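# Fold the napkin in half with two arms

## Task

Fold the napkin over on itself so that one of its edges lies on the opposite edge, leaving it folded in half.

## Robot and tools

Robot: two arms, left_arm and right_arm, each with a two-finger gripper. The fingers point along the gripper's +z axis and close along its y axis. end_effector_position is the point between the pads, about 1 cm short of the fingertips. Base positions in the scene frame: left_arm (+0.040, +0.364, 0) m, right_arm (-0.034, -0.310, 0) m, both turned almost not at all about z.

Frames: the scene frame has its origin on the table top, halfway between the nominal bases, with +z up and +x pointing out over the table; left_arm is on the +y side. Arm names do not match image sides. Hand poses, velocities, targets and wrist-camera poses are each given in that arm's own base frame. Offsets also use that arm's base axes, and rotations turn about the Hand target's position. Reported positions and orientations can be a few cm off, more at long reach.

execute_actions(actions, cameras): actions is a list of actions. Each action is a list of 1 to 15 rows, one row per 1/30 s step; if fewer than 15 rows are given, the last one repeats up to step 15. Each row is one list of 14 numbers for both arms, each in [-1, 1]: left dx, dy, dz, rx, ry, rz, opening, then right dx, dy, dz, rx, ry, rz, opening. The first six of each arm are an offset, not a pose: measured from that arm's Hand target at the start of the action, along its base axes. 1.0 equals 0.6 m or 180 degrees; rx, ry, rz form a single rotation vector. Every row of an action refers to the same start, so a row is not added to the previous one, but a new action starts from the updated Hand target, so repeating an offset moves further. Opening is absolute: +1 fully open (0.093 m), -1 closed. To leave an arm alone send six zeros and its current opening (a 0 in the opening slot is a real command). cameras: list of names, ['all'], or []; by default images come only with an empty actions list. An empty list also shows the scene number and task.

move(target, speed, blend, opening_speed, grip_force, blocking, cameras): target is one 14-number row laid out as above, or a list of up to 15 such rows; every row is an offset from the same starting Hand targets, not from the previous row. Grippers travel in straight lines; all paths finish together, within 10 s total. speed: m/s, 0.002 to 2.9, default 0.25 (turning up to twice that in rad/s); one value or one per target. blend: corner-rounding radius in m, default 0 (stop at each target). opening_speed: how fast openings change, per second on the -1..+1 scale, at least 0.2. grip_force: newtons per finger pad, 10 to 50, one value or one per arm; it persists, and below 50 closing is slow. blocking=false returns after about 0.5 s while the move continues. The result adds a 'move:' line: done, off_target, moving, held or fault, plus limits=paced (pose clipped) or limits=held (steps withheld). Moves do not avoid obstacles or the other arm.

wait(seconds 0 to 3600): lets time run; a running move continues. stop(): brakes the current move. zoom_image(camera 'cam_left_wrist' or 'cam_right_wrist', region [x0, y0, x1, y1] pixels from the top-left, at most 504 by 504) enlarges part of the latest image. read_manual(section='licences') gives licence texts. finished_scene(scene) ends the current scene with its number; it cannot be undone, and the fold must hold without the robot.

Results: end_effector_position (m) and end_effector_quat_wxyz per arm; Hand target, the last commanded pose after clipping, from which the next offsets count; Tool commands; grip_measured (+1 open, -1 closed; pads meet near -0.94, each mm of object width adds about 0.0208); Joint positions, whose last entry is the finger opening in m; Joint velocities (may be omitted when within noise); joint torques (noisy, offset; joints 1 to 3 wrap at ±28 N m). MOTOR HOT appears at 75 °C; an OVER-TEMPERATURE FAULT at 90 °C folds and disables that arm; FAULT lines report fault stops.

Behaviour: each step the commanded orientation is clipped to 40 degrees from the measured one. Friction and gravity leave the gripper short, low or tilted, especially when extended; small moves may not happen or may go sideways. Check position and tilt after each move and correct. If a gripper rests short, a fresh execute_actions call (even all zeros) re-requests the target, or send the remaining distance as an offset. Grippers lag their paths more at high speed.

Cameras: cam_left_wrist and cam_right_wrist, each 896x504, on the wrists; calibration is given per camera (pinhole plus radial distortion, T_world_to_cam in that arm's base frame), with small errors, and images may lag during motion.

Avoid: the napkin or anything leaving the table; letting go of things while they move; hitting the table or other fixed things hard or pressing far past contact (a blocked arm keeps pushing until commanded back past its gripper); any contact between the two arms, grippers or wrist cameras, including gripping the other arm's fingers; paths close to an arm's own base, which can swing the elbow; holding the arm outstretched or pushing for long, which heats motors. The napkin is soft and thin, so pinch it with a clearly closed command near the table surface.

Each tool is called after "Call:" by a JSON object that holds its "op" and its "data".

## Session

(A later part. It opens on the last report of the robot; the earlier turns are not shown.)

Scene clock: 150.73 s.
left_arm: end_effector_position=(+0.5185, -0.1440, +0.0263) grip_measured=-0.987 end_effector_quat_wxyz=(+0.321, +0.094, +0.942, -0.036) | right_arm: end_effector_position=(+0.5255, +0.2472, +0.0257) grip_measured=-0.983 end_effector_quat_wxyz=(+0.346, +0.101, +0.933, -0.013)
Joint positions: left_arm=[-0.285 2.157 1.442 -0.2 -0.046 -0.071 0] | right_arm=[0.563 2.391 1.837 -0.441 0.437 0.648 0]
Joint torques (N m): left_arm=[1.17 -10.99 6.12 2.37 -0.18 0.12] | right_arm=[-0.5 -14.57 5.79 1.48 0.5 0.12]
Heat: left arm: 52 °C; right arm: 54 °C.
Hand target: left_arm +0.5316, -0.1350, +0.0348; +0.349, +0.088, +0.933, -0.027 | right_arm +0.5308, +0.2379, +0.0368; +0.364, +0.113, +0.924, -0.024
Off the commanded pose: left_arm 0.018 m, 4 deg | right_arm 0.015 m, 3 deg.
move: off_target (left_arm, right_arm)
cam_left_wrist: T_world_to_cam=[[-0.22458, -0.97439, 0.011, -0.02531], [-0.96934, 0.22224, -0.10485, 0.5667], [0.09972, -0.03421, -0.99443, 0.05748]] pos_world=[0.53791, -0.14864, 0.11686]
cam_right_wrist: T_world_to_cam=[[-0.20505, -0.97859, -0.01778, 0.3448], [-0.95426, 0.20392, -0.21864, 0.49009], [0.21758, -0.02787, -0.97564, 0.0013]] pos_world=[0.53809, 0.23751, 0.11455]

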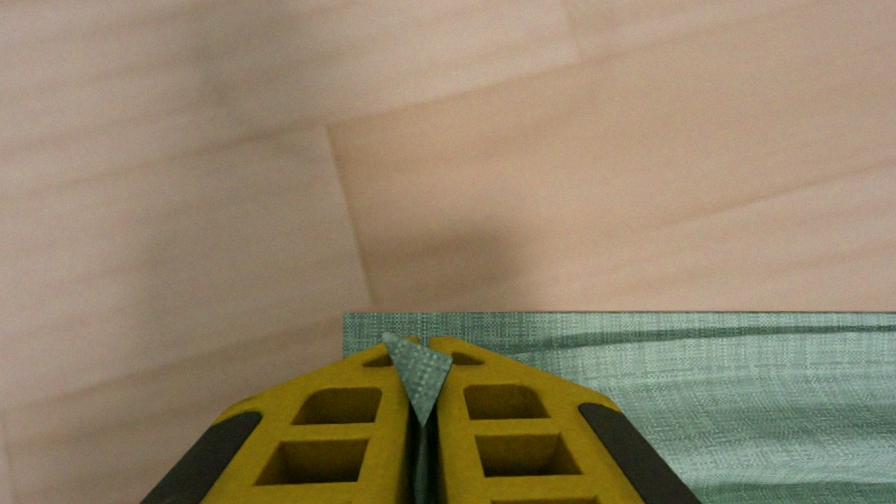

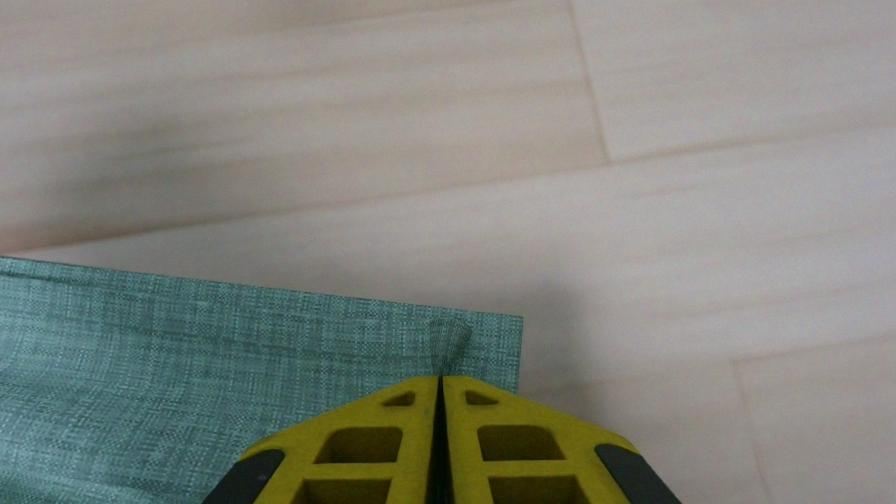

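Call:
{"op": "move", "data": {"target": [[0.012,0.0,-0.03,0,0,0,-1,0.006,0.0,-0.017,0,0,0,-1],[0.012,0.0,-0.03,0,0,0,-0.5,0.006,0,-0.017,0,0,0,-0.5],[0.0,0,0.12,0,0,0,-0.5,-0.006,0,0.12,0,0,0,-0.5],[-0.15,0,0.3,0,0,0,-0.5,-0.15,0,0.3,0,0,0,-0.5]], "cameras": ["all"], "speed": [0.08,0.1,0.1,0.25], "opening_speed": 0.5}}

Scene clock: 157.97 s.
left_arm: end_effector_position=(+0.4457, -0.1372, +0.1979) grip_measured=-0.501 end_effector_quat_wxyz=(+0.336, +0.096, +0.936, -0.029) | right_arm: end_effector_position=(+0.4424, +0.2432, +0.1953) grip_measured=-0.503 end_effector_quat_wxyz=(+0.349, +0.097, +0.932, -0.029)
Joint positions: left_arm=[-0.331 1.729 1.533 -0.691 -0.091 -0.095 0.021] | right_arm=[0.668 2.04 1.949 -0.961 0.518 0.737 0.021]
Joint torques (N m): left_arm=[-0.18 -10.93 8.02 1.5 -0.19 -0.07] | right_arm=[-0.29 -13.03 9.03 0.95 0.35 0.24]
Heat: left arm: 52 °C; right arm: 54 °C.
Hand target: left_arm +0.4416, -0.1350, +0.2148; +0.349, +0.088, +0.933, -0.027 | right_arm +0.4408, +0.2379, +0.2168; +0.364, +0.113, +0.924, -0.024
Off the commanded pose: left_arm 0.018 m, 2 deg | right_arm 0.022 m, 3 deg.
move: off_target (left_arm, right_arm); target 2's new opening was sent with left_arm's hand 0.017 m and 3 deg from that target
cam_left_wrist: T_world_to_cam=[[-0.22392, -0.97459, -0.00625, -0.0339], [-0.96544, 0.22268, -0.13542, 0.51701], [0.13337, -0.02429, -0.99077, 0.22123]] pos_world=[0.46204, -0.14279, 0.28898]
cam_right_wrist: T_world_to_cam=[[-0.20886, -0.97786, 0.01305, 0.3223], [-0.95272, 0.20044, -0.22836, 0.45078], [0.22069, -0.06013, -0.97349, 0.19074]] pos_world=[0.45469, 0.23628, 0.28442]

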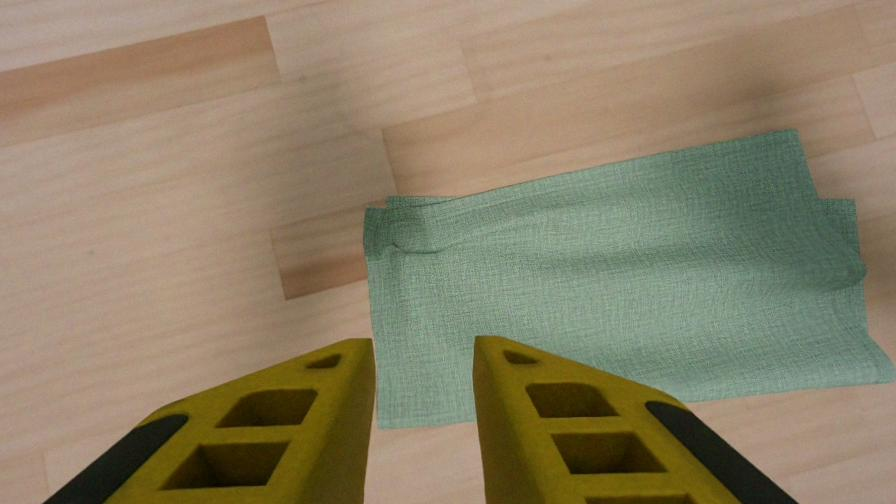

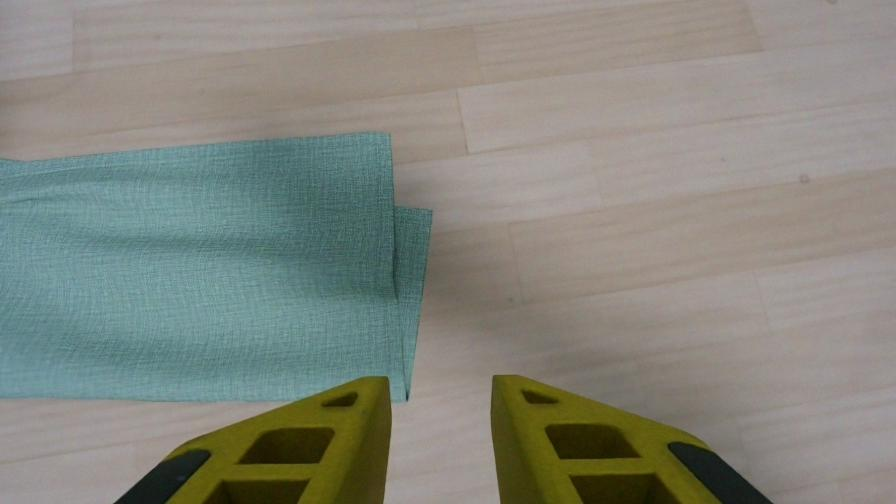

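Call:
{"op": "zoom_image", "data": {"camera": "cam_left_wrist", "region": [340, 150, 560, 300]}}

Scaled by 2.291 from the camera's image (finer frame: 1280x720).

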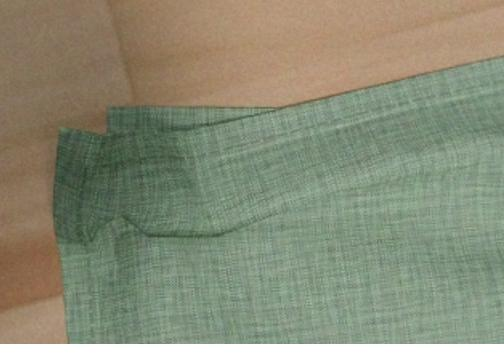

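Call:
{"op": "move", "data": {"target": [[0,0,0,0,0,0,-0.5,0.245,0.0435,-0.24,0.008,0,0,0.06],[0,0,0,0,0,0,-0.5,0.245,0.0435,-0.365,0.008,0,0,0.06]], "cameras": ["cam_right_wrist"], "speed": [0.25,0.12]}}

Scene clock: 162.53 s.
left_arm: end_effector_position=(+0.4457, -0.1372, +0.1979) grip_measured=-0.501 end_effector_quat_wxyz=(+0.336, +0.096, +0.936, -0.029) | right_arm: end_effector_position=(+0.5875, +0.2629, +0.0227) grip_measured=+0.057 end_effector_quat_wxyz=(+0.379, +0.125, +0.916, -0.024)
Joint positions: left_arm=[-0.331 1.729 1.533 -0.691 -0.091 -0.095 0.021] | right_arm=[0.546 2.687 2.339 -0.593 0.496 0.652 0.048]
Joint torques (N m): left_arm=[-0.18 -10.93 8.02 1.5 -0.19 -0.07] | right_arm=[-0.7 -12.37 4.36 1.78 -0.23 -0.02]
Heat: left arm: 51 °C; right arm: 54 °C.
Hand target: left_arm +0.4416, -0.1350, +0.2148; +0.349, +0.088, +0.933, -0.027 | right_arm +0.5878, +0.2640, -0.0022; +0.363, +0.117, +0.924, -0.013
Off the commanded pose: left_arm 0.018 m, 2 deg | right_arm 0.025 m, 3 deg.
move: off_target (right_arm)
cam_right_wrist: T_world_to_cam=[[-0.25622, -0.96632, -0.02414, 0.39979], [-0.92359, 0.25211, -0.28882, 0.51633], [0.28518, -0.05171, -0.95708, -0.04855]] pos_world=[0.59316, 0.25364, 0.11231]

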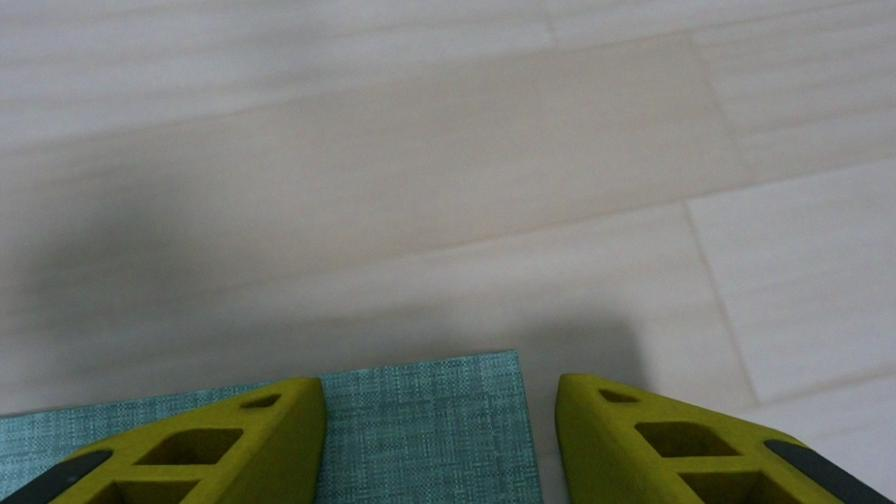

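Call:
{"op": "move", "data": {"target": [[0,0,0,0,0,0,-0.5,0,0,0,0,0,0,-1],[0,0,0,0,0,0,-0.5,-0.04,-0.01,0.12,0.01,0.05,0,-1],[0,0,0,0,0,0,-0.5,-0.093,-0.035,0.245,0.02,0.109,0,-1],[0,0,0,0,0,0,-0.5,-0.0715,-0.0417,0.0653,0,0,0,-1]], "cameras": ["all"], "speed": 0.15, "blend": [0,0.02,0,0], "opening_speed": 0.7}}

Scene clock: 170.30 s.
left_arm: end_effector_position=(+0.4457, -0.1372, +0.1979) grip_measured=-0.501 end_effector_quat_wxyz=(+0.336, +0.096, +0.936, -0.029) | right_arm: end_effector_position=(+0.5377, +0.2323, +0.0264) grip_measured=-0.983 end_effector_quat_wxyz=(+0.345, +0.122, +0.930, -0.031)
Joint positions: left_arm=[-0.331 1.729 1.533 -0.691 -0.091 -0.095 0.021] | right_arm=[0.537 2.428 1.909 -0.495 0.463 0.663 0]
Joint torques (N m): left_arm=[-0.2 -10.93 8.02 1.5 -0.19 -0.07] | right_arm=[-0.69 -14.26 6.26 1.81 0.02 -0.08]
Heat: left arm: 50 °C; right arm: 56 °C.
Hand target: left_arm +0.4416, -0.1350, +0.2148; +0.349, +0.088, +0.933, -0.027 | right_arm +0.5449, +0.2390, +0.0370; +0.363, +0.117, +0.924, -0.013
Off the commanded pose: left_arm 0.018 m, 2 deg | right_arm 0.014 m, 3 deg.
elbow stopped short (right arm): the move would have taken joint 3 (elbow) straighter than the controller allows.
move: off_target (right_arm)
cam_left_wrist: T_world_to_cam=[[-0.22392, -0.97459, -0.00625, -0.0339], [-0.96544, 0.22268, -0.13542, 0.51701], [0.13337, -0.02429, -0.99077, 0.22123]] pos_world=[0.46204, -0.14279, 0.28898]
cam_right_wrist: T_world_to_cam=[[-0.25533, -0.96685, 0.00082, 0.35655], [-0.94309, 0.24887, -0.22056, 0.48845], [0.21305, -0.05709, -0.97537, 0.00804]] pos_world=[0.54998, 0.22364, 0.11529]

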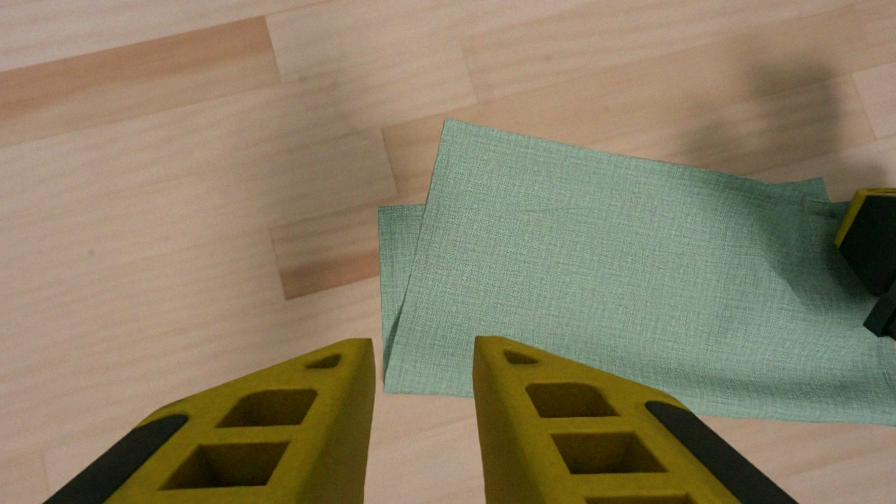

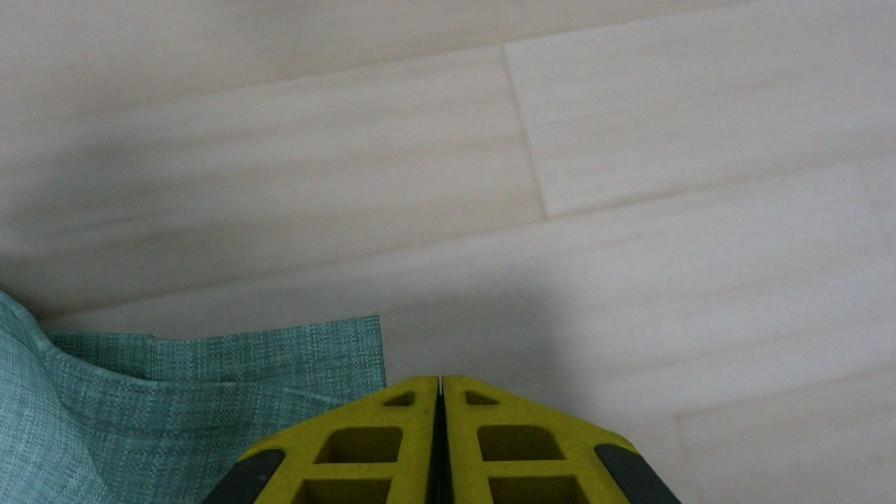

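Call:
{"op": "move", "data": {"target": [0,0,0.0,0,0,0,-0.5,-0.2,0.02,0.3,0,0,0,-0.5], "cameras": ["all"], "speed": 0.3}}

Scene clock: 173.57 s.
left_arm: end_effector_position=(+0.4457, -0.1372, +0.1979) grip_measured=-0.501 end_effector_quat_wxyz=(+0.336, +0.096, +0.936, -0.029) | right_arm: end_effector_position=(+0.4251, +0.2561, +0.1958) grip_measured=-0.503 end_effector_quat_wxyz=(+0.348, +0.102, +0.932, -0.018)
Joint positions: left_arm=[-0.331 1.729 1.533 -0.691 -0.091 -0.095 0.021] | right_arm=[0.713 2.013 1.917 -0.969 0.524 0.792 0.021]
Joint torques (N m): left_arm=[-0.18 -10.93 8.03 1.5 -0.19 -0.07] | right_arm=[-0.17 -12.41 9.32 0.93 0.36 0.24]
Heat: left arm: 50 °C; right arm: 56 °C.
Hand target: left_arm +0.4416, -0.1350, +0.2148; +0.349, +0.088, +0.933, -0.027 | right_arm +0.4249, +0.2510, +0.2170; +0.363, +0.117, +0.924, -0.013
Off the commanded pose: left_arm 0.018 m, 2 deg | right_arm 0.022 m, 3 deg.
move: off_target (right_arm)
cam_left_wrist: T_world_to_cam=[[-0.22392, -0.97459, -0.00625, -0.0339], [-0.96544, 0.22268, -0.13542, 0.51701], [0.13337, -0.02429, -0.99077, 0.22123]] pos_world=[0.46204, -0.14279, 0.28898]
cam_right_wrist: T_world_to_cam=[[-0.20913, -0.97785, -0.00896, 0.33575], [-0.95287, 0.20583, -0.22288, 0.42934], [0.21979, -0.03807, -0.9748, 0.19077]] pos_world=[0.43739, 0.2472, 0.28467]

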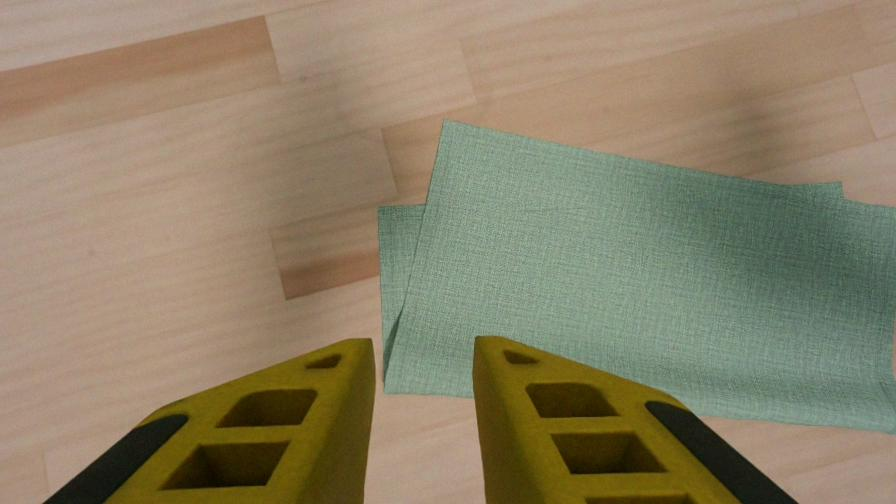

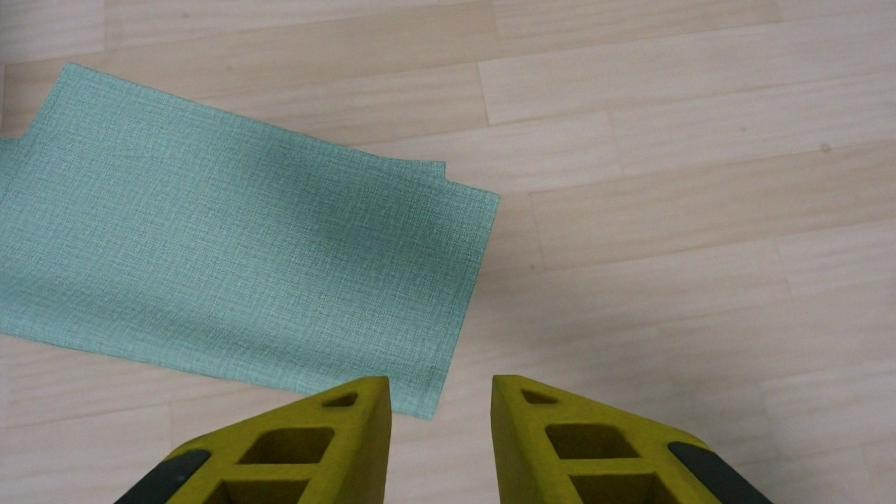

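Call:
{"op": "move", "data": {"target": [0.2257,-0.0817,-0.258,0,0,-0.067,0.1,0.165,-0.0617,-0.258,0,0,-0.078,-0.19], "cameras": ["all"], "speed": 0.25}}

Scene clock: 177.97 s.
left_arm: end_effector_position=(+0.5576, -0.1759, +0.0417) grip_measured=+0.099 end_effector_quat_wxyz=(+0.306, +0.178, +0.934, -0.053) | right_arm: end_effector_position=(+0.5086, +0.2101, +0.0448) grip_measured=-0.193 end_effector_quat_wxyz=(+0.328, +0.209, +0.918, -0.076)
Joint positions: left_arm=[-0.295 2.318 1.796 -0.418 0.038 0.07 0.05] | right_arm=[0.557 2.374 1.918 -0.704 0.566 0.884 0.036]
Joint torques (N m): left_arm=[0.43 -11.56 10.36 2.24 0.23 0.13] | right_arm=[-0.43 -12.94 9.16 1.46 0.4 0.24]
Heat: left arm: 50 °C; right arm: 56 °C.
Hand target: left_arm +0.5770, -0.1840, +0.0600; +0.344, +0.185, +0.918, -0.063 | right_arm +0.5239, +0.2140, +0.0622; +0.358, +0.230, +0.903, -0.057
Off the commanded pose: left_arm 0.028 m, 5 deg | right_arm 0.023 m, 5 deg.
move: off_target (left_arm, right_arm)
cam_left_wrist: T_world_to_cam=[[-0.38864, -0.92137, -0.00568, 0.05376], [-0.91829, 0.38783, -0.07954, 0.6129], [0.07549, -0.0257, -0.99682, 0.08282]] pos_world=[0.57746, -0.18604, 0.13162]
cam_right_wrist: T_world_to_cam=[[-0.44004, -0.89748, 0.03003, 0.40569], [-0.8825, 0.42603, -0.19921, 0.40165], [0.16599, -0.11416, -0.9795, 0.06711]] pos_world=[0.52184, 0.20064, 0.13357]

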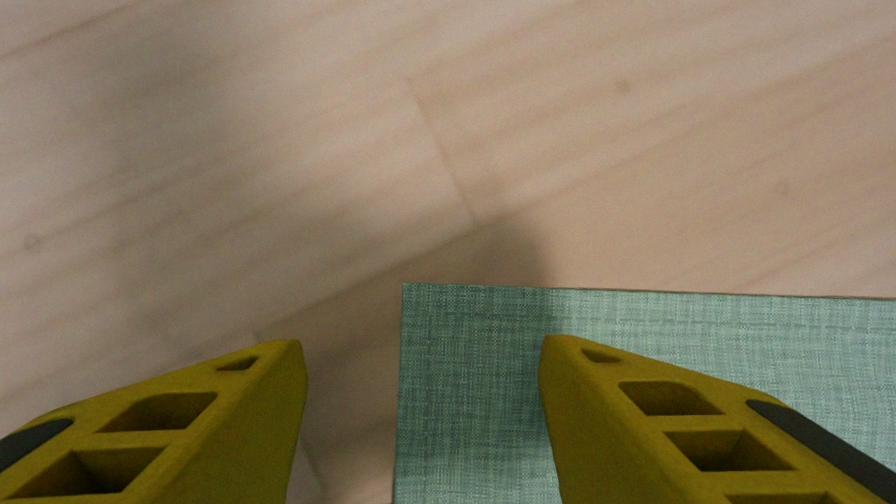

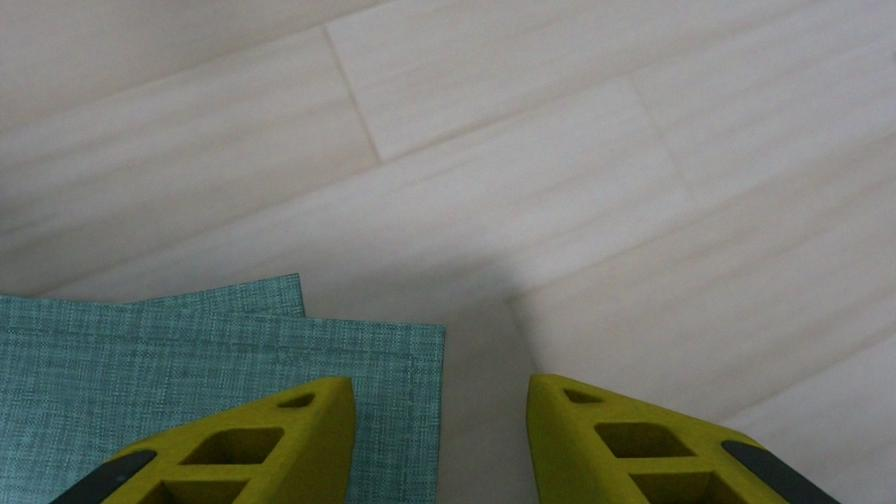

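Call:
{"op": "move", "data": {"target": [[-0.002,-0.02,-0.05,0,0,0,0.1,0.009,0.012,-0.05,0,0,0,-0.19],[-0.002,-0.02,-0.102,0,0,0,0.1,0.009,0.012,-0.105,0,0,0,-0.19]], "cameras": ["all"], "speed": 0.13, "blend": 0.01}}

Scene clock: 179.77 s.
left_arm: end_effector_position=(+0.5772, -0.1900, +0.0167) grip_measured=+0.099 end_effector_quat_wxyz=(+0.348, +0.181, +0.918, -0.063) | right_arm: end_effector_position=(+0.5253, +0.2165, +0.0214) grip_measured=-0.193 end_effector_quat_wxyz=(+0.364, +0.226, +0.901, -0.071)
Joint positions: left_arm=[-0.305 2.394 1.77 -0.225 0.046 0.067 0.05] | right_arm=[0.564 2.444 1.908 -0.561 0.621 0.902 0.036]
Joint torques (N m): left_arm=[-0.61 -9.91 5.42 2.23 0.05 -0.04] | right_arm=[-0.21 -9.73 4.97 1.74 0.01 0.21]
Heat: left arm: 49 °C; right arm: 55 °C.
Hand target: left_arm +0.5758, -0.1960, -0.0012; +0.344, +0.185, +0.918, -0.063 | right_arm +0.5293, +0.2212, -0.0008; +0.358, +0.230, +0.903, -0.057
Off the commanded pose: left_arm 0.019 m, 1 deg | right_arm 0.023 m, 2 deg.
move: off_target (left_arm, right_arm)
cam_left_wrist: T_world_to_cam=[[-0.40015, -0.91642, -0.00743, 0.05583], [-0.90267, 0.39552, -0.16954, 0.62837], [0.15831, -0.06114, -0.9855, 0.00129]] pos_world=[0.58935, -0.19729, 0.10822]
cam_right_wrist: T_world_to_cam=[[-0.46741, -0.88399, -0.00916, 0.43186], [-0.84974, 0.45211, -0.27119, 0.38774], [0.24387, -0.11897, -0.96248, 0.00192]] pos_world=[0.53087, 0.20668, 0.11095]

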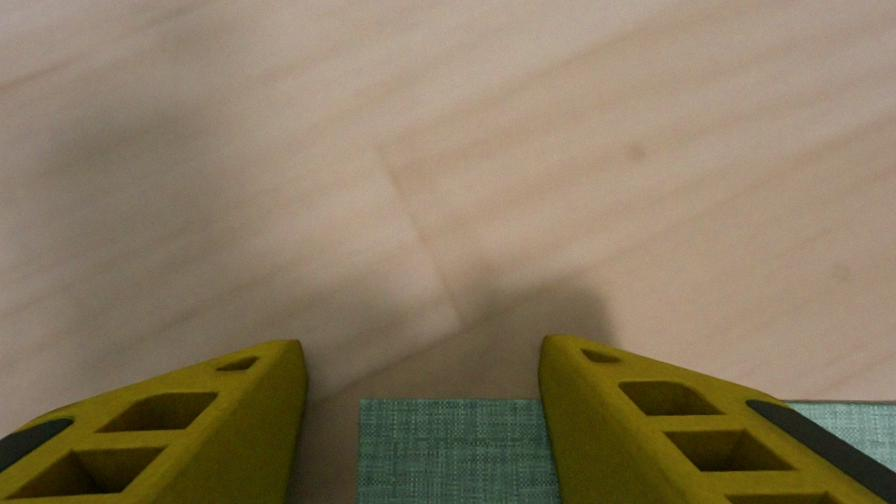

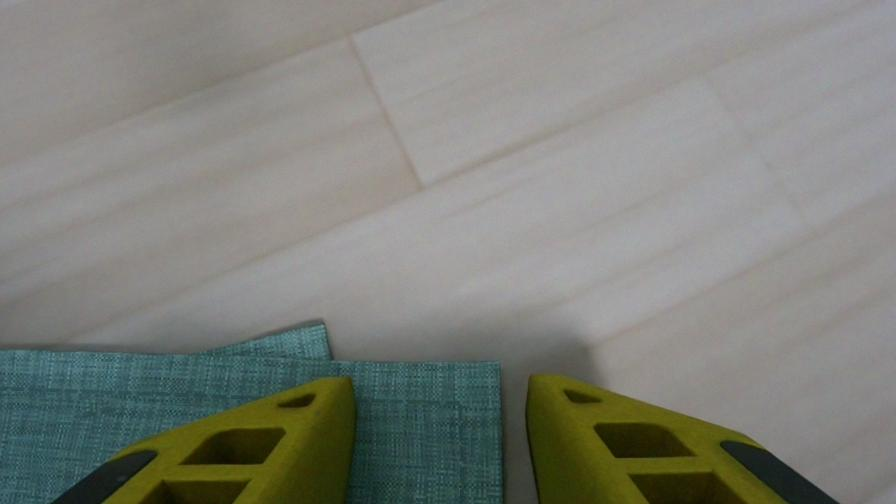

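Call:
{"op": "move", "data": {"target": [[-0.045,0.018,0.11,0,0,0,0.1,0,0,0,0,0,0,-1],[-0.042,0.017,0.0,0,0,0,0.1,0,0,0,0,0,0,-1]], "cameras": ["all"], "speed": 0.15, "opening_speed": 0.7}}

Scene clock: 182.87 s.
left_arm: end_effector_position=(+0.5508, -0.1822, +0.0156) grip_measured=+0.099 end_effector_quat_wxyz=(+0.346, +0.181, +0.918, -0.065) | right_arm: end_effector_position=(+0.5319, +0.2217, +0.0220) grip_measured=-0.983 end_effector_quat_wxyz=(+0.377, +0.230, +0.895, -0.058)
Joint positions: left_arm=[-0.305 2.296 1.591 -0.147 0.049 0.066 0.05] | right_arm=[0.566 2.452 1.908 -0.514 0.621 0.901 0]
Joint torques (N m): left_arm=[-0.21 -9.01 5.24 2.26 0.05 0.03] | right_arm=[-0.43 -10.47 5.24 1.29 -0.01 0.2]
Heat: left arm: 51 °C; right arm: 55 °C.
Hand target: left_arm +0.5506, -0.1858, -0.0012; +0.344, +0.185, +0.918, -0.063 | right_arm +0.5293, +0.2212, -0.0008; +0.358, +0.230, +0.903, -0.057
Off the commanded pose: left_arm 0.017 m, 1 deg | right_arm 0.023 m, 2 deg.
move: off_target (left_arm)
cam_left_wrist: T_world_to_cam=[[-0.40101, -0.91607, -0.00378, 0.05289], [-0.90299, 0.39598, -0.16675, 0.60145], [0.15425, -0.06346, -0.98599, 0.00682]] pos_world=[0.56327, -0.18928, 0.10722]
cam_right_wrist: T_world_to_cam=[[-0.46423, -0.88469, -0.0426, 0.43862], [-0.8416, 0.45559, -0.29009, 0.38639], [0.27605, -0.09881, -0.95605, -0.0203]] pos_world=[0.53441, 0.21, 0.11137]

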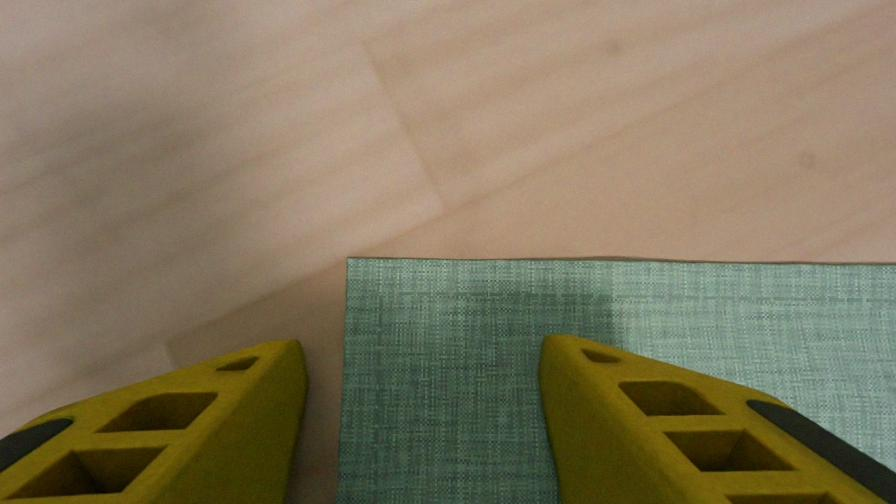

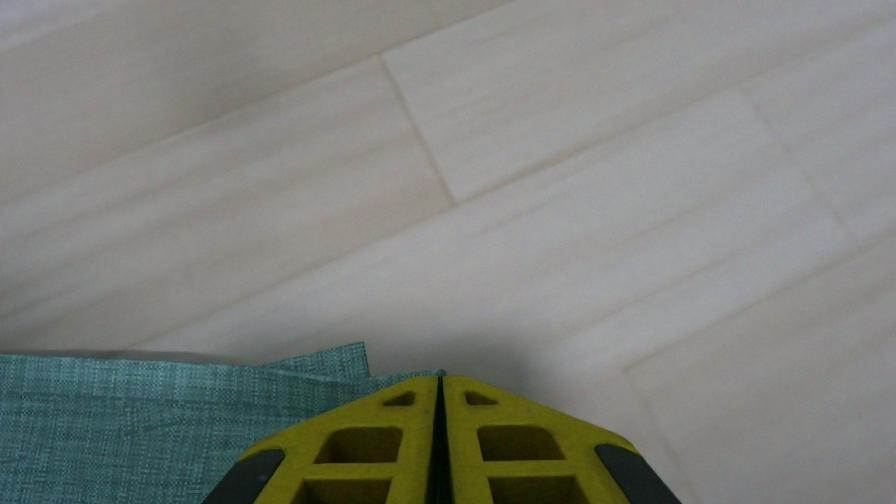

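Call:
{"op": "move", "data": {"target": [0,0,-0.005,0,0,0,-1,0,0,0,0,0,0,-1], "cameras": ["cam_left_wrist"], "opening_speed": 0.7}}

Scene clock: 185.10 s.
left_arm: end_effector_position=(+0.5524, -0.1948, +0.0161) grip_measured=-0.990 end_effector_quat_wxyz=(+0.358, +0.190, +0.911, -0.076) | right_arm: end_effector_position=(+0.5319, +0.2217, +0.0220) grip_measured=-0.983 end_effector_quat_wxyz=(+0.377, +0.230, +0.895, -0.058)
Joint positions: left_arm=[-0.321 2.305 1.588 -0.105 0.064 0.066 0] | right_arm=[0.566 2.452 1.908 -0.514 0.621 0.901 0]
Joint torques (N m): left_arm=[0.38 -9.44 5.35 1.92 -0.12 0.03] | right_arm=[-0.42 -10.45 5.24 1.3 -0.01 0.2]
Heat: left arm: 50 °C; right arm: 54 °C.
Hand target: left_arm +0.5506, -0.1858, -0.0042; +0.344, +0.185, +0.918, -0.063 | right_arm +0.5293, +0.2212, -0.0008; +0.358, +0.230, +0.903, -0.057
Off the commanded pose: left_arm 0.022 m, 2 deg | right_arm 0.023 m, 2 deg.
move: off_target (left_arm)
cam_left_wrist: T_world_to_cam=[[-0.4243, -0.90551, 0.00426, 0.05671], [-0.88821, 0.41527, -0.19655, 0.60401], [0.17621, -0.08718, -0.98048, -0.01064]] pos_world=[0.56243, -0.2004, 0.10805]

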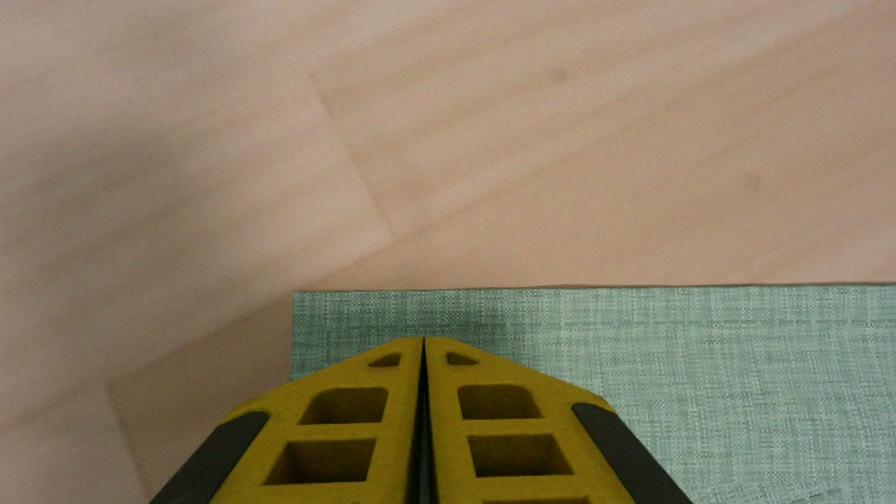

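Call:
{"op": "move", "data": {"target": [[0,0,0.06,0,0,0,0.1,0,0,0,0,0,0,-1],[0.002,0.012,0.11,-0.015,0.0065,0,0.1,0,0,0,0,0,0,-1],[0.002,0.006,0.0,-0.015,0.0065,0,0.1,0,0,0,0,0,0,-1]], "cameras": ["all"], "speed": 0.15}}

Scene clock: 187.83 s.
left_arm: end_effector_position=(+0.5540, -0.1787, +0.0155) grip_measured=+0.099 end_effector_quat_wxyz=(+0.348, +0.179, +0.917, -0.080) | right_arm: end_effector_position=(+0.5319, +0.2217, +0.0220) grip_measured=-0.983 end_effector_quat_wxyz=(+0.377, +0.230, +0.895, -0.058)
Joint positions: left_arm=[-0.287 2.302 1.595 -0.139 0.087 0.066 0.05] | right_arm=[0.566 2.452 1.908 -0.514 0.621 0.901 0]
Joint torques (N m): left_arm=[-0.12 -8.9 5.14 2.19 0.16 -0.07] | right_arm=[-0.43 -10.47 5.24 1.29 -0.01 0.2]
Heat: left arm: 51 °C; right arm: 54 °C.
Hand target: left_arm +0.5518, -0.1822, -0.0042; +0.339, +0.176, +0.920, -0.087 | right_arm +0.5293, +0.2212, -0.0008; +0.358, +0.230, +0.903, -0.057
Off the commanded pose: left_arm 0.020 m, 1 deg | right_arm 0.023 m, 2 deg.
move: off_target (left_arm)
cam_left_wrist: T_world_to_cam=[[-0.40733, -0.91297, 0.02407, 0.06095], [-0.90067, 0.39719, -0.17617, 0.60206], [0.15128, -0.09344, -0.98406, 0.00268]] pos_world=[0.56667, -0.18324, 0.10724]
cam_right_wrist: T_world_to_cam=[[-0.46423, -0.88469, -0.0426, 0.43862], [-0.8416, 0.45559, -0.29009, 0.38639], [0.27605, -0.09881, -0.95605, -0.0203]] pos_world=[0.53441, 0.21, 0.11137]

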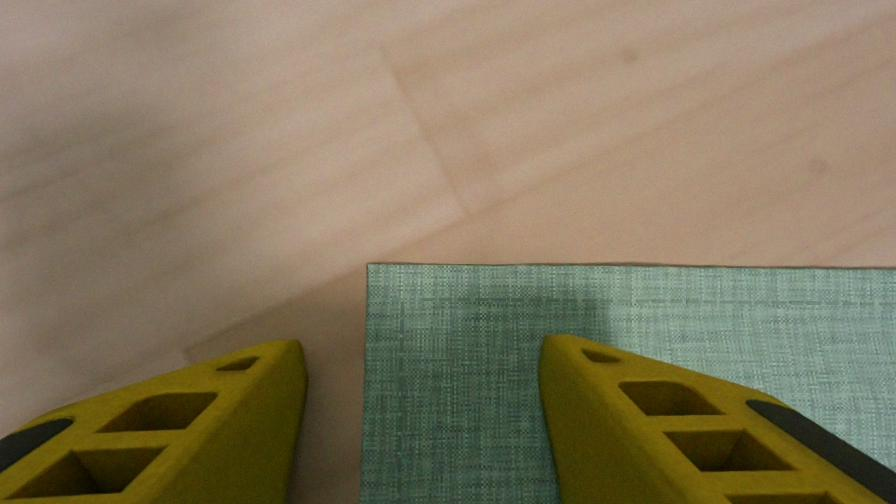

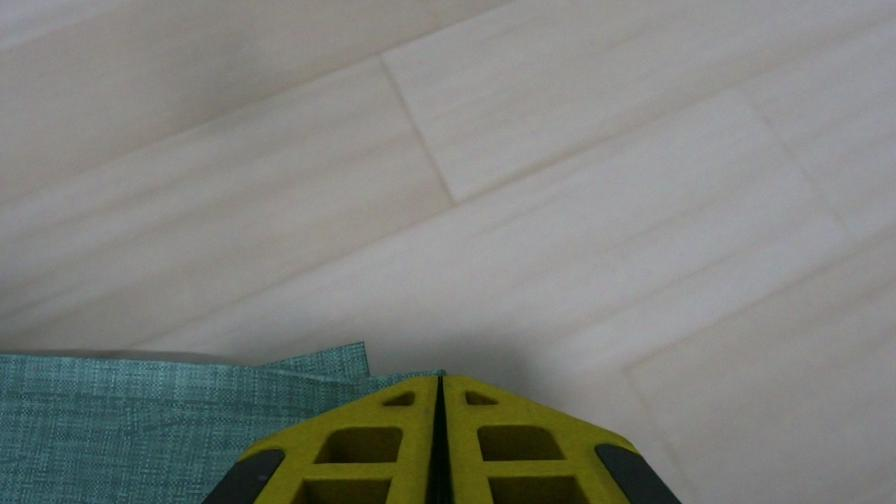

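Call:
{"op": "move", "data": {"target": [0,0,-0.005,0,0,0,-1,0,0,0,0,0,0,-1], "cameras": ["cam_left_wrist"], "opening_speed": 0.7}}

Scene clock: 190.03 s.
left_arm: end_effector_position=(+0.5563, -0.1873, +0.0157) grip_measured=-0.989 end_effector_quat_wxyz=(+0.357, +0.181, +0.912, -0.092) | right_arm: end_effector_position=(+0.5319, +0.2217, +0.0220) grip_measured=-0.983 end_effector_quat_wxyz=(+0.377, +0.230, +0.895, -0.058)
Joint positions: left_arm=[-0.295 2.311 1.594 -0.104 0.106 0.055 0] | right_arm=[0.566 2.452 1.908 -0.514 0.621 0.901 0]
Joint torques (N m): left_arm=[0.1 -9.25 5.11 1.91 0.02 -0.05] | right_arm=[-0.42 -10.45 5.26 1.29 -0.01 0.2]
Heat: left arm: 50 °C; right arm: 53 °C.
Hand target: left_arm +0.5518, -0.1822, -0.0072; +0.339, +0.176, +0.920, -0.087 | right_arm +0.5293, +0.2212, -0.0008; +0.358, +0.230, +0.903, -0.057
Off the commanded pose: left_arm 0.024 m, 2 deg | right_arm 0.023 m, 2 deg.
move: off_target (left_arm)
cam_left_wrist: T_world_to_cam=[[-0.41887, -0.9071, 0.04145, 0.06128], [-0.8927, 0.403, -0.20169, 0.6046], [0.16625, -0.12148, -0.97857, -0.012]] pos_world=[0.56739, -0.18952, 0.10766]

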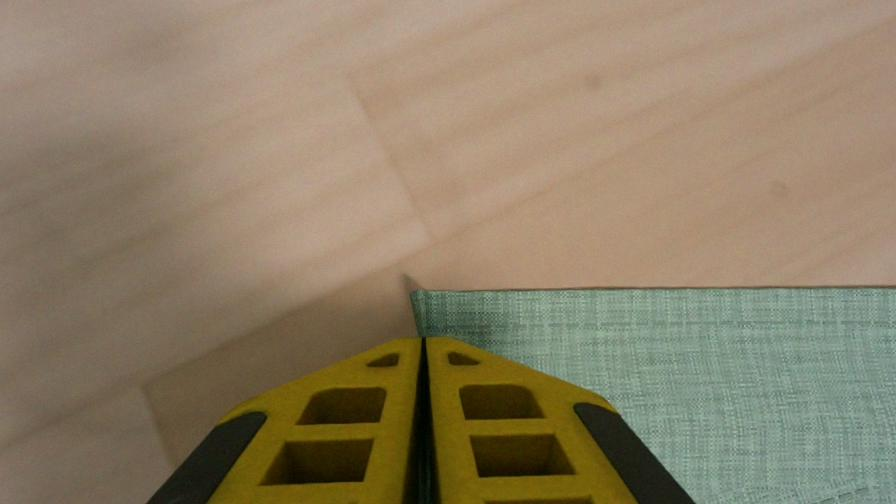

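Call:
{"op": "move", "data": {"target": [[-0.02,0.029,0.212,0,0,0,-1,0.0095,0.006,0.201,0,0,0,-1],[-0.0665,0.095,0.22,0.01,0,0.067,-1,0.031,0.028,0.21,0,0,0.078,-1],[-0.0415,0.0995,0.0737,0.01,0,0.067,-1,0.045,0.021,0.063,0,0,0.078,-1]], "cameras": ["all"], "speed": 0.12, "blend": [0.02,0,0]}}

Scene clock: 195.10 s.
left_arm: end_effector_position=(+0.5132, -0.1314, +0.0303) grip_measured=-0.989 end_effector_quat_wxyz=(+0.317, +0.093, +0.943, -0.045) | right_arm: end_effector_position=(+0.5475, +0.2390, +0.0341) grip_measured=-0.983 end_effector_quat_wxyz=(+0.352, +0.117, +0.929, -0.016)
Joint positions: left_arm=[-0.253 2.123 1.408 -0.205 -0.008 -0.054 0] | right_arm=[0.532 2.444 1.961 -0.498 0.44 0.648 0]
Joint torques (N m): left_arm=[1.09 -10.21 6.48 2.34 -0.16 0.06] | right_arm=[-1.31 -13.22 6.45 1.73 0.11 -0.11]
Heat: left arm: 51 °C; right arm: 54 °C.
Hand target: left_arm +0.5269, -0.1225, +0.0370; +0.343, +0.084, +0.935, -0.036 | right_arm +0.5563, +0.2338, +0.0370; +0.363, +0.117, +0.924, -0.013
Off the commanded pose: left_arm 0.018 m, 4 deg | right_arm 0.011 m, 1 deg.
move: off_target (left_arm, right_arm)
cam_left_wrist: T_world_to_cam=[[-0.22875, -0.97299, 0.03091, -0.01251], [-0.96937, 0.22475, -0.099, 0.55938], [0.08938, -0.05261, -0.99461, 0.06524]] pos_world=[0.53355, -0.13446, 0.12065]
cam_right_wrist: T_world_to_cam=[[-0.23633, -0.97134, -0.02556, 0.35714], [-0.94419, 0.23578, -0.23005, 0.50178], [0.22948, -0.03024, -0.97284, -0.00158]] pos_world=[0.55854, 0.22854, 0.12303]

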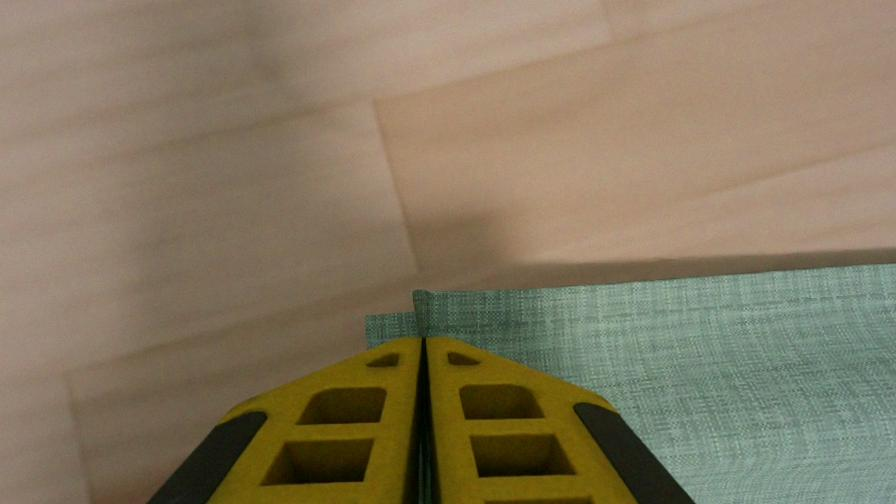

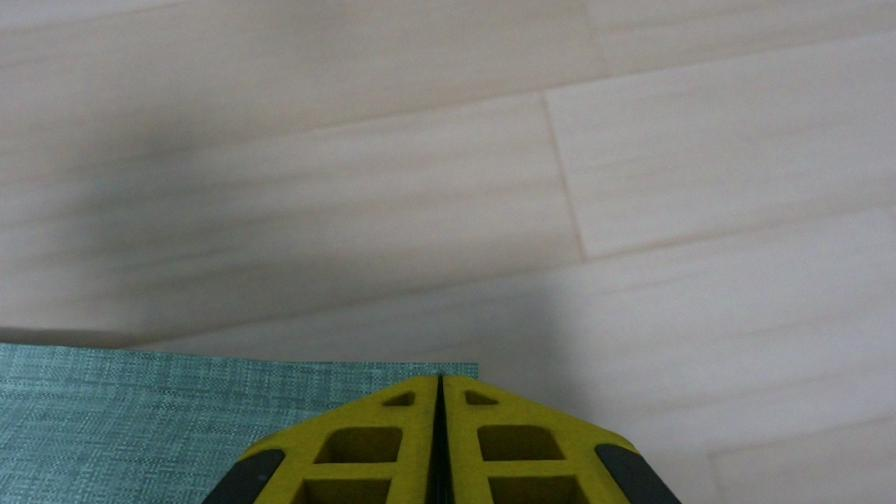

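Call:
{"op": "move", "data": {"target": [[-0.012,-0.008,-0.035,0,0,0,-1,0.0,0.006,-0.035,0,0,0,-1],[-0.012,-0.008,-0.035,0,0,0,-0.5,0.0,0.006,-0.035,0,0,0,-0.5],[-0.02,-0.008,0.13,0,0,0,-0.5,-0.008,0.006,0.12,0,0,0,-0.5],[-0.15,0,0.3,0,0,0,-0.5,-0.18,0.02,0.3,0,0,0,-0.5]], "cameras": ["all"], "speed": [0.08,0.1,0.1,0.25], "opening_speed": 0.5}}

Scene clock: 203.40 s.
left_arm: end_effector_position=(+0.4360, -0.1236, +0.1857) grip_measured=-0.501 end_effector_quat_wxyz=(+0.314, +0.093, +0.944, -0.036) | right_arm: end_effector_position=(+0.4535, +0.2521, +0.2020) grip_measured=-0.503 end_effector_quat_wxyz=(+0.354, +0.106, +0.929, -0.012)
Joint positions: left_arm=[-0.295 1.707 1.485 -0.707 -0.049 -0.081 0.021] | right_arm=[0.664 2.082 2.032 -0.972 0.501 0.747 0.021]
Joint torques (N m): left_arm=[-0.31 -11.26 10.44 1.45 -0.17 -0.07] | right_arm=[-0.31 -13.45 6.98 1 0.34 0.24]
Heat: left arm: 51 °C; right arm: 55 °C.
Hand target: left_arm +0.4369, -0.1225, +0.2170; +0.343, +0.084, +0.935, -0.036 | right_arm +0.4483, +0.2458, +0.2170; +0.363, +0.117, +0.924, -0.013
Off the commanded pose: left_arm 0.031 m, 4 deg | right_arm 0.017 m, 2 deg.
move: off_target (left_arm, right_arm); target 2's new opening was sent with left_arm's hand 0.009 m and 3 deg from that target
cam_left_wrist: T_world_to_cam=[[-0.22322, -0.97467, 0.01418, -0.02696], [-0.97097, 0.22104, -0.09142, 0.49698], [0.08597, -0.03417, -0.99571, 0.23101]] pos_world=[0.45667, -0.12824, 0.27584]
cam_right_wrist: T_world_to_cam=[[-0.21274, -0.97677, -0.02577, 0.34259], [-0.94835, 0.21275, -0.23528, 0.45739], [0.2353, -0.02562, -0.97159, 0.17958]] pos_world=[0.4644, 0.24192, 0.29092]

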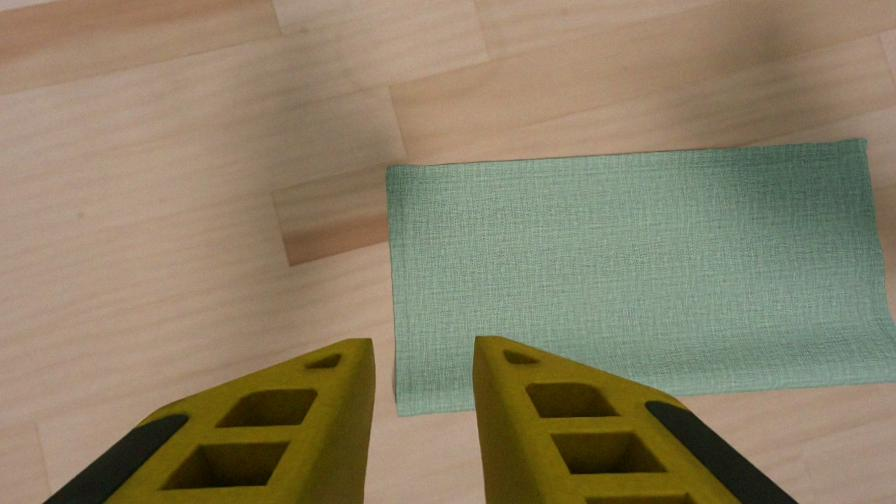

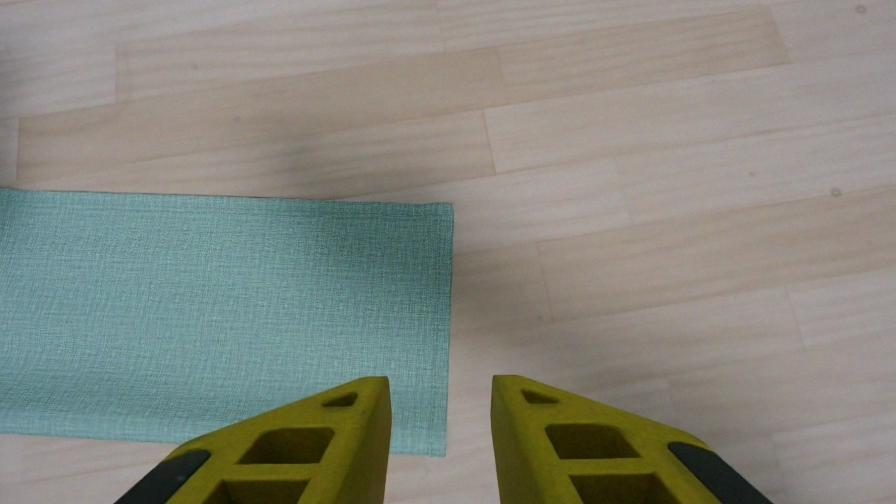

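Call:
{"op": "finished_scene", "data": {"scene": 2}}

The scene is finished: the task was done.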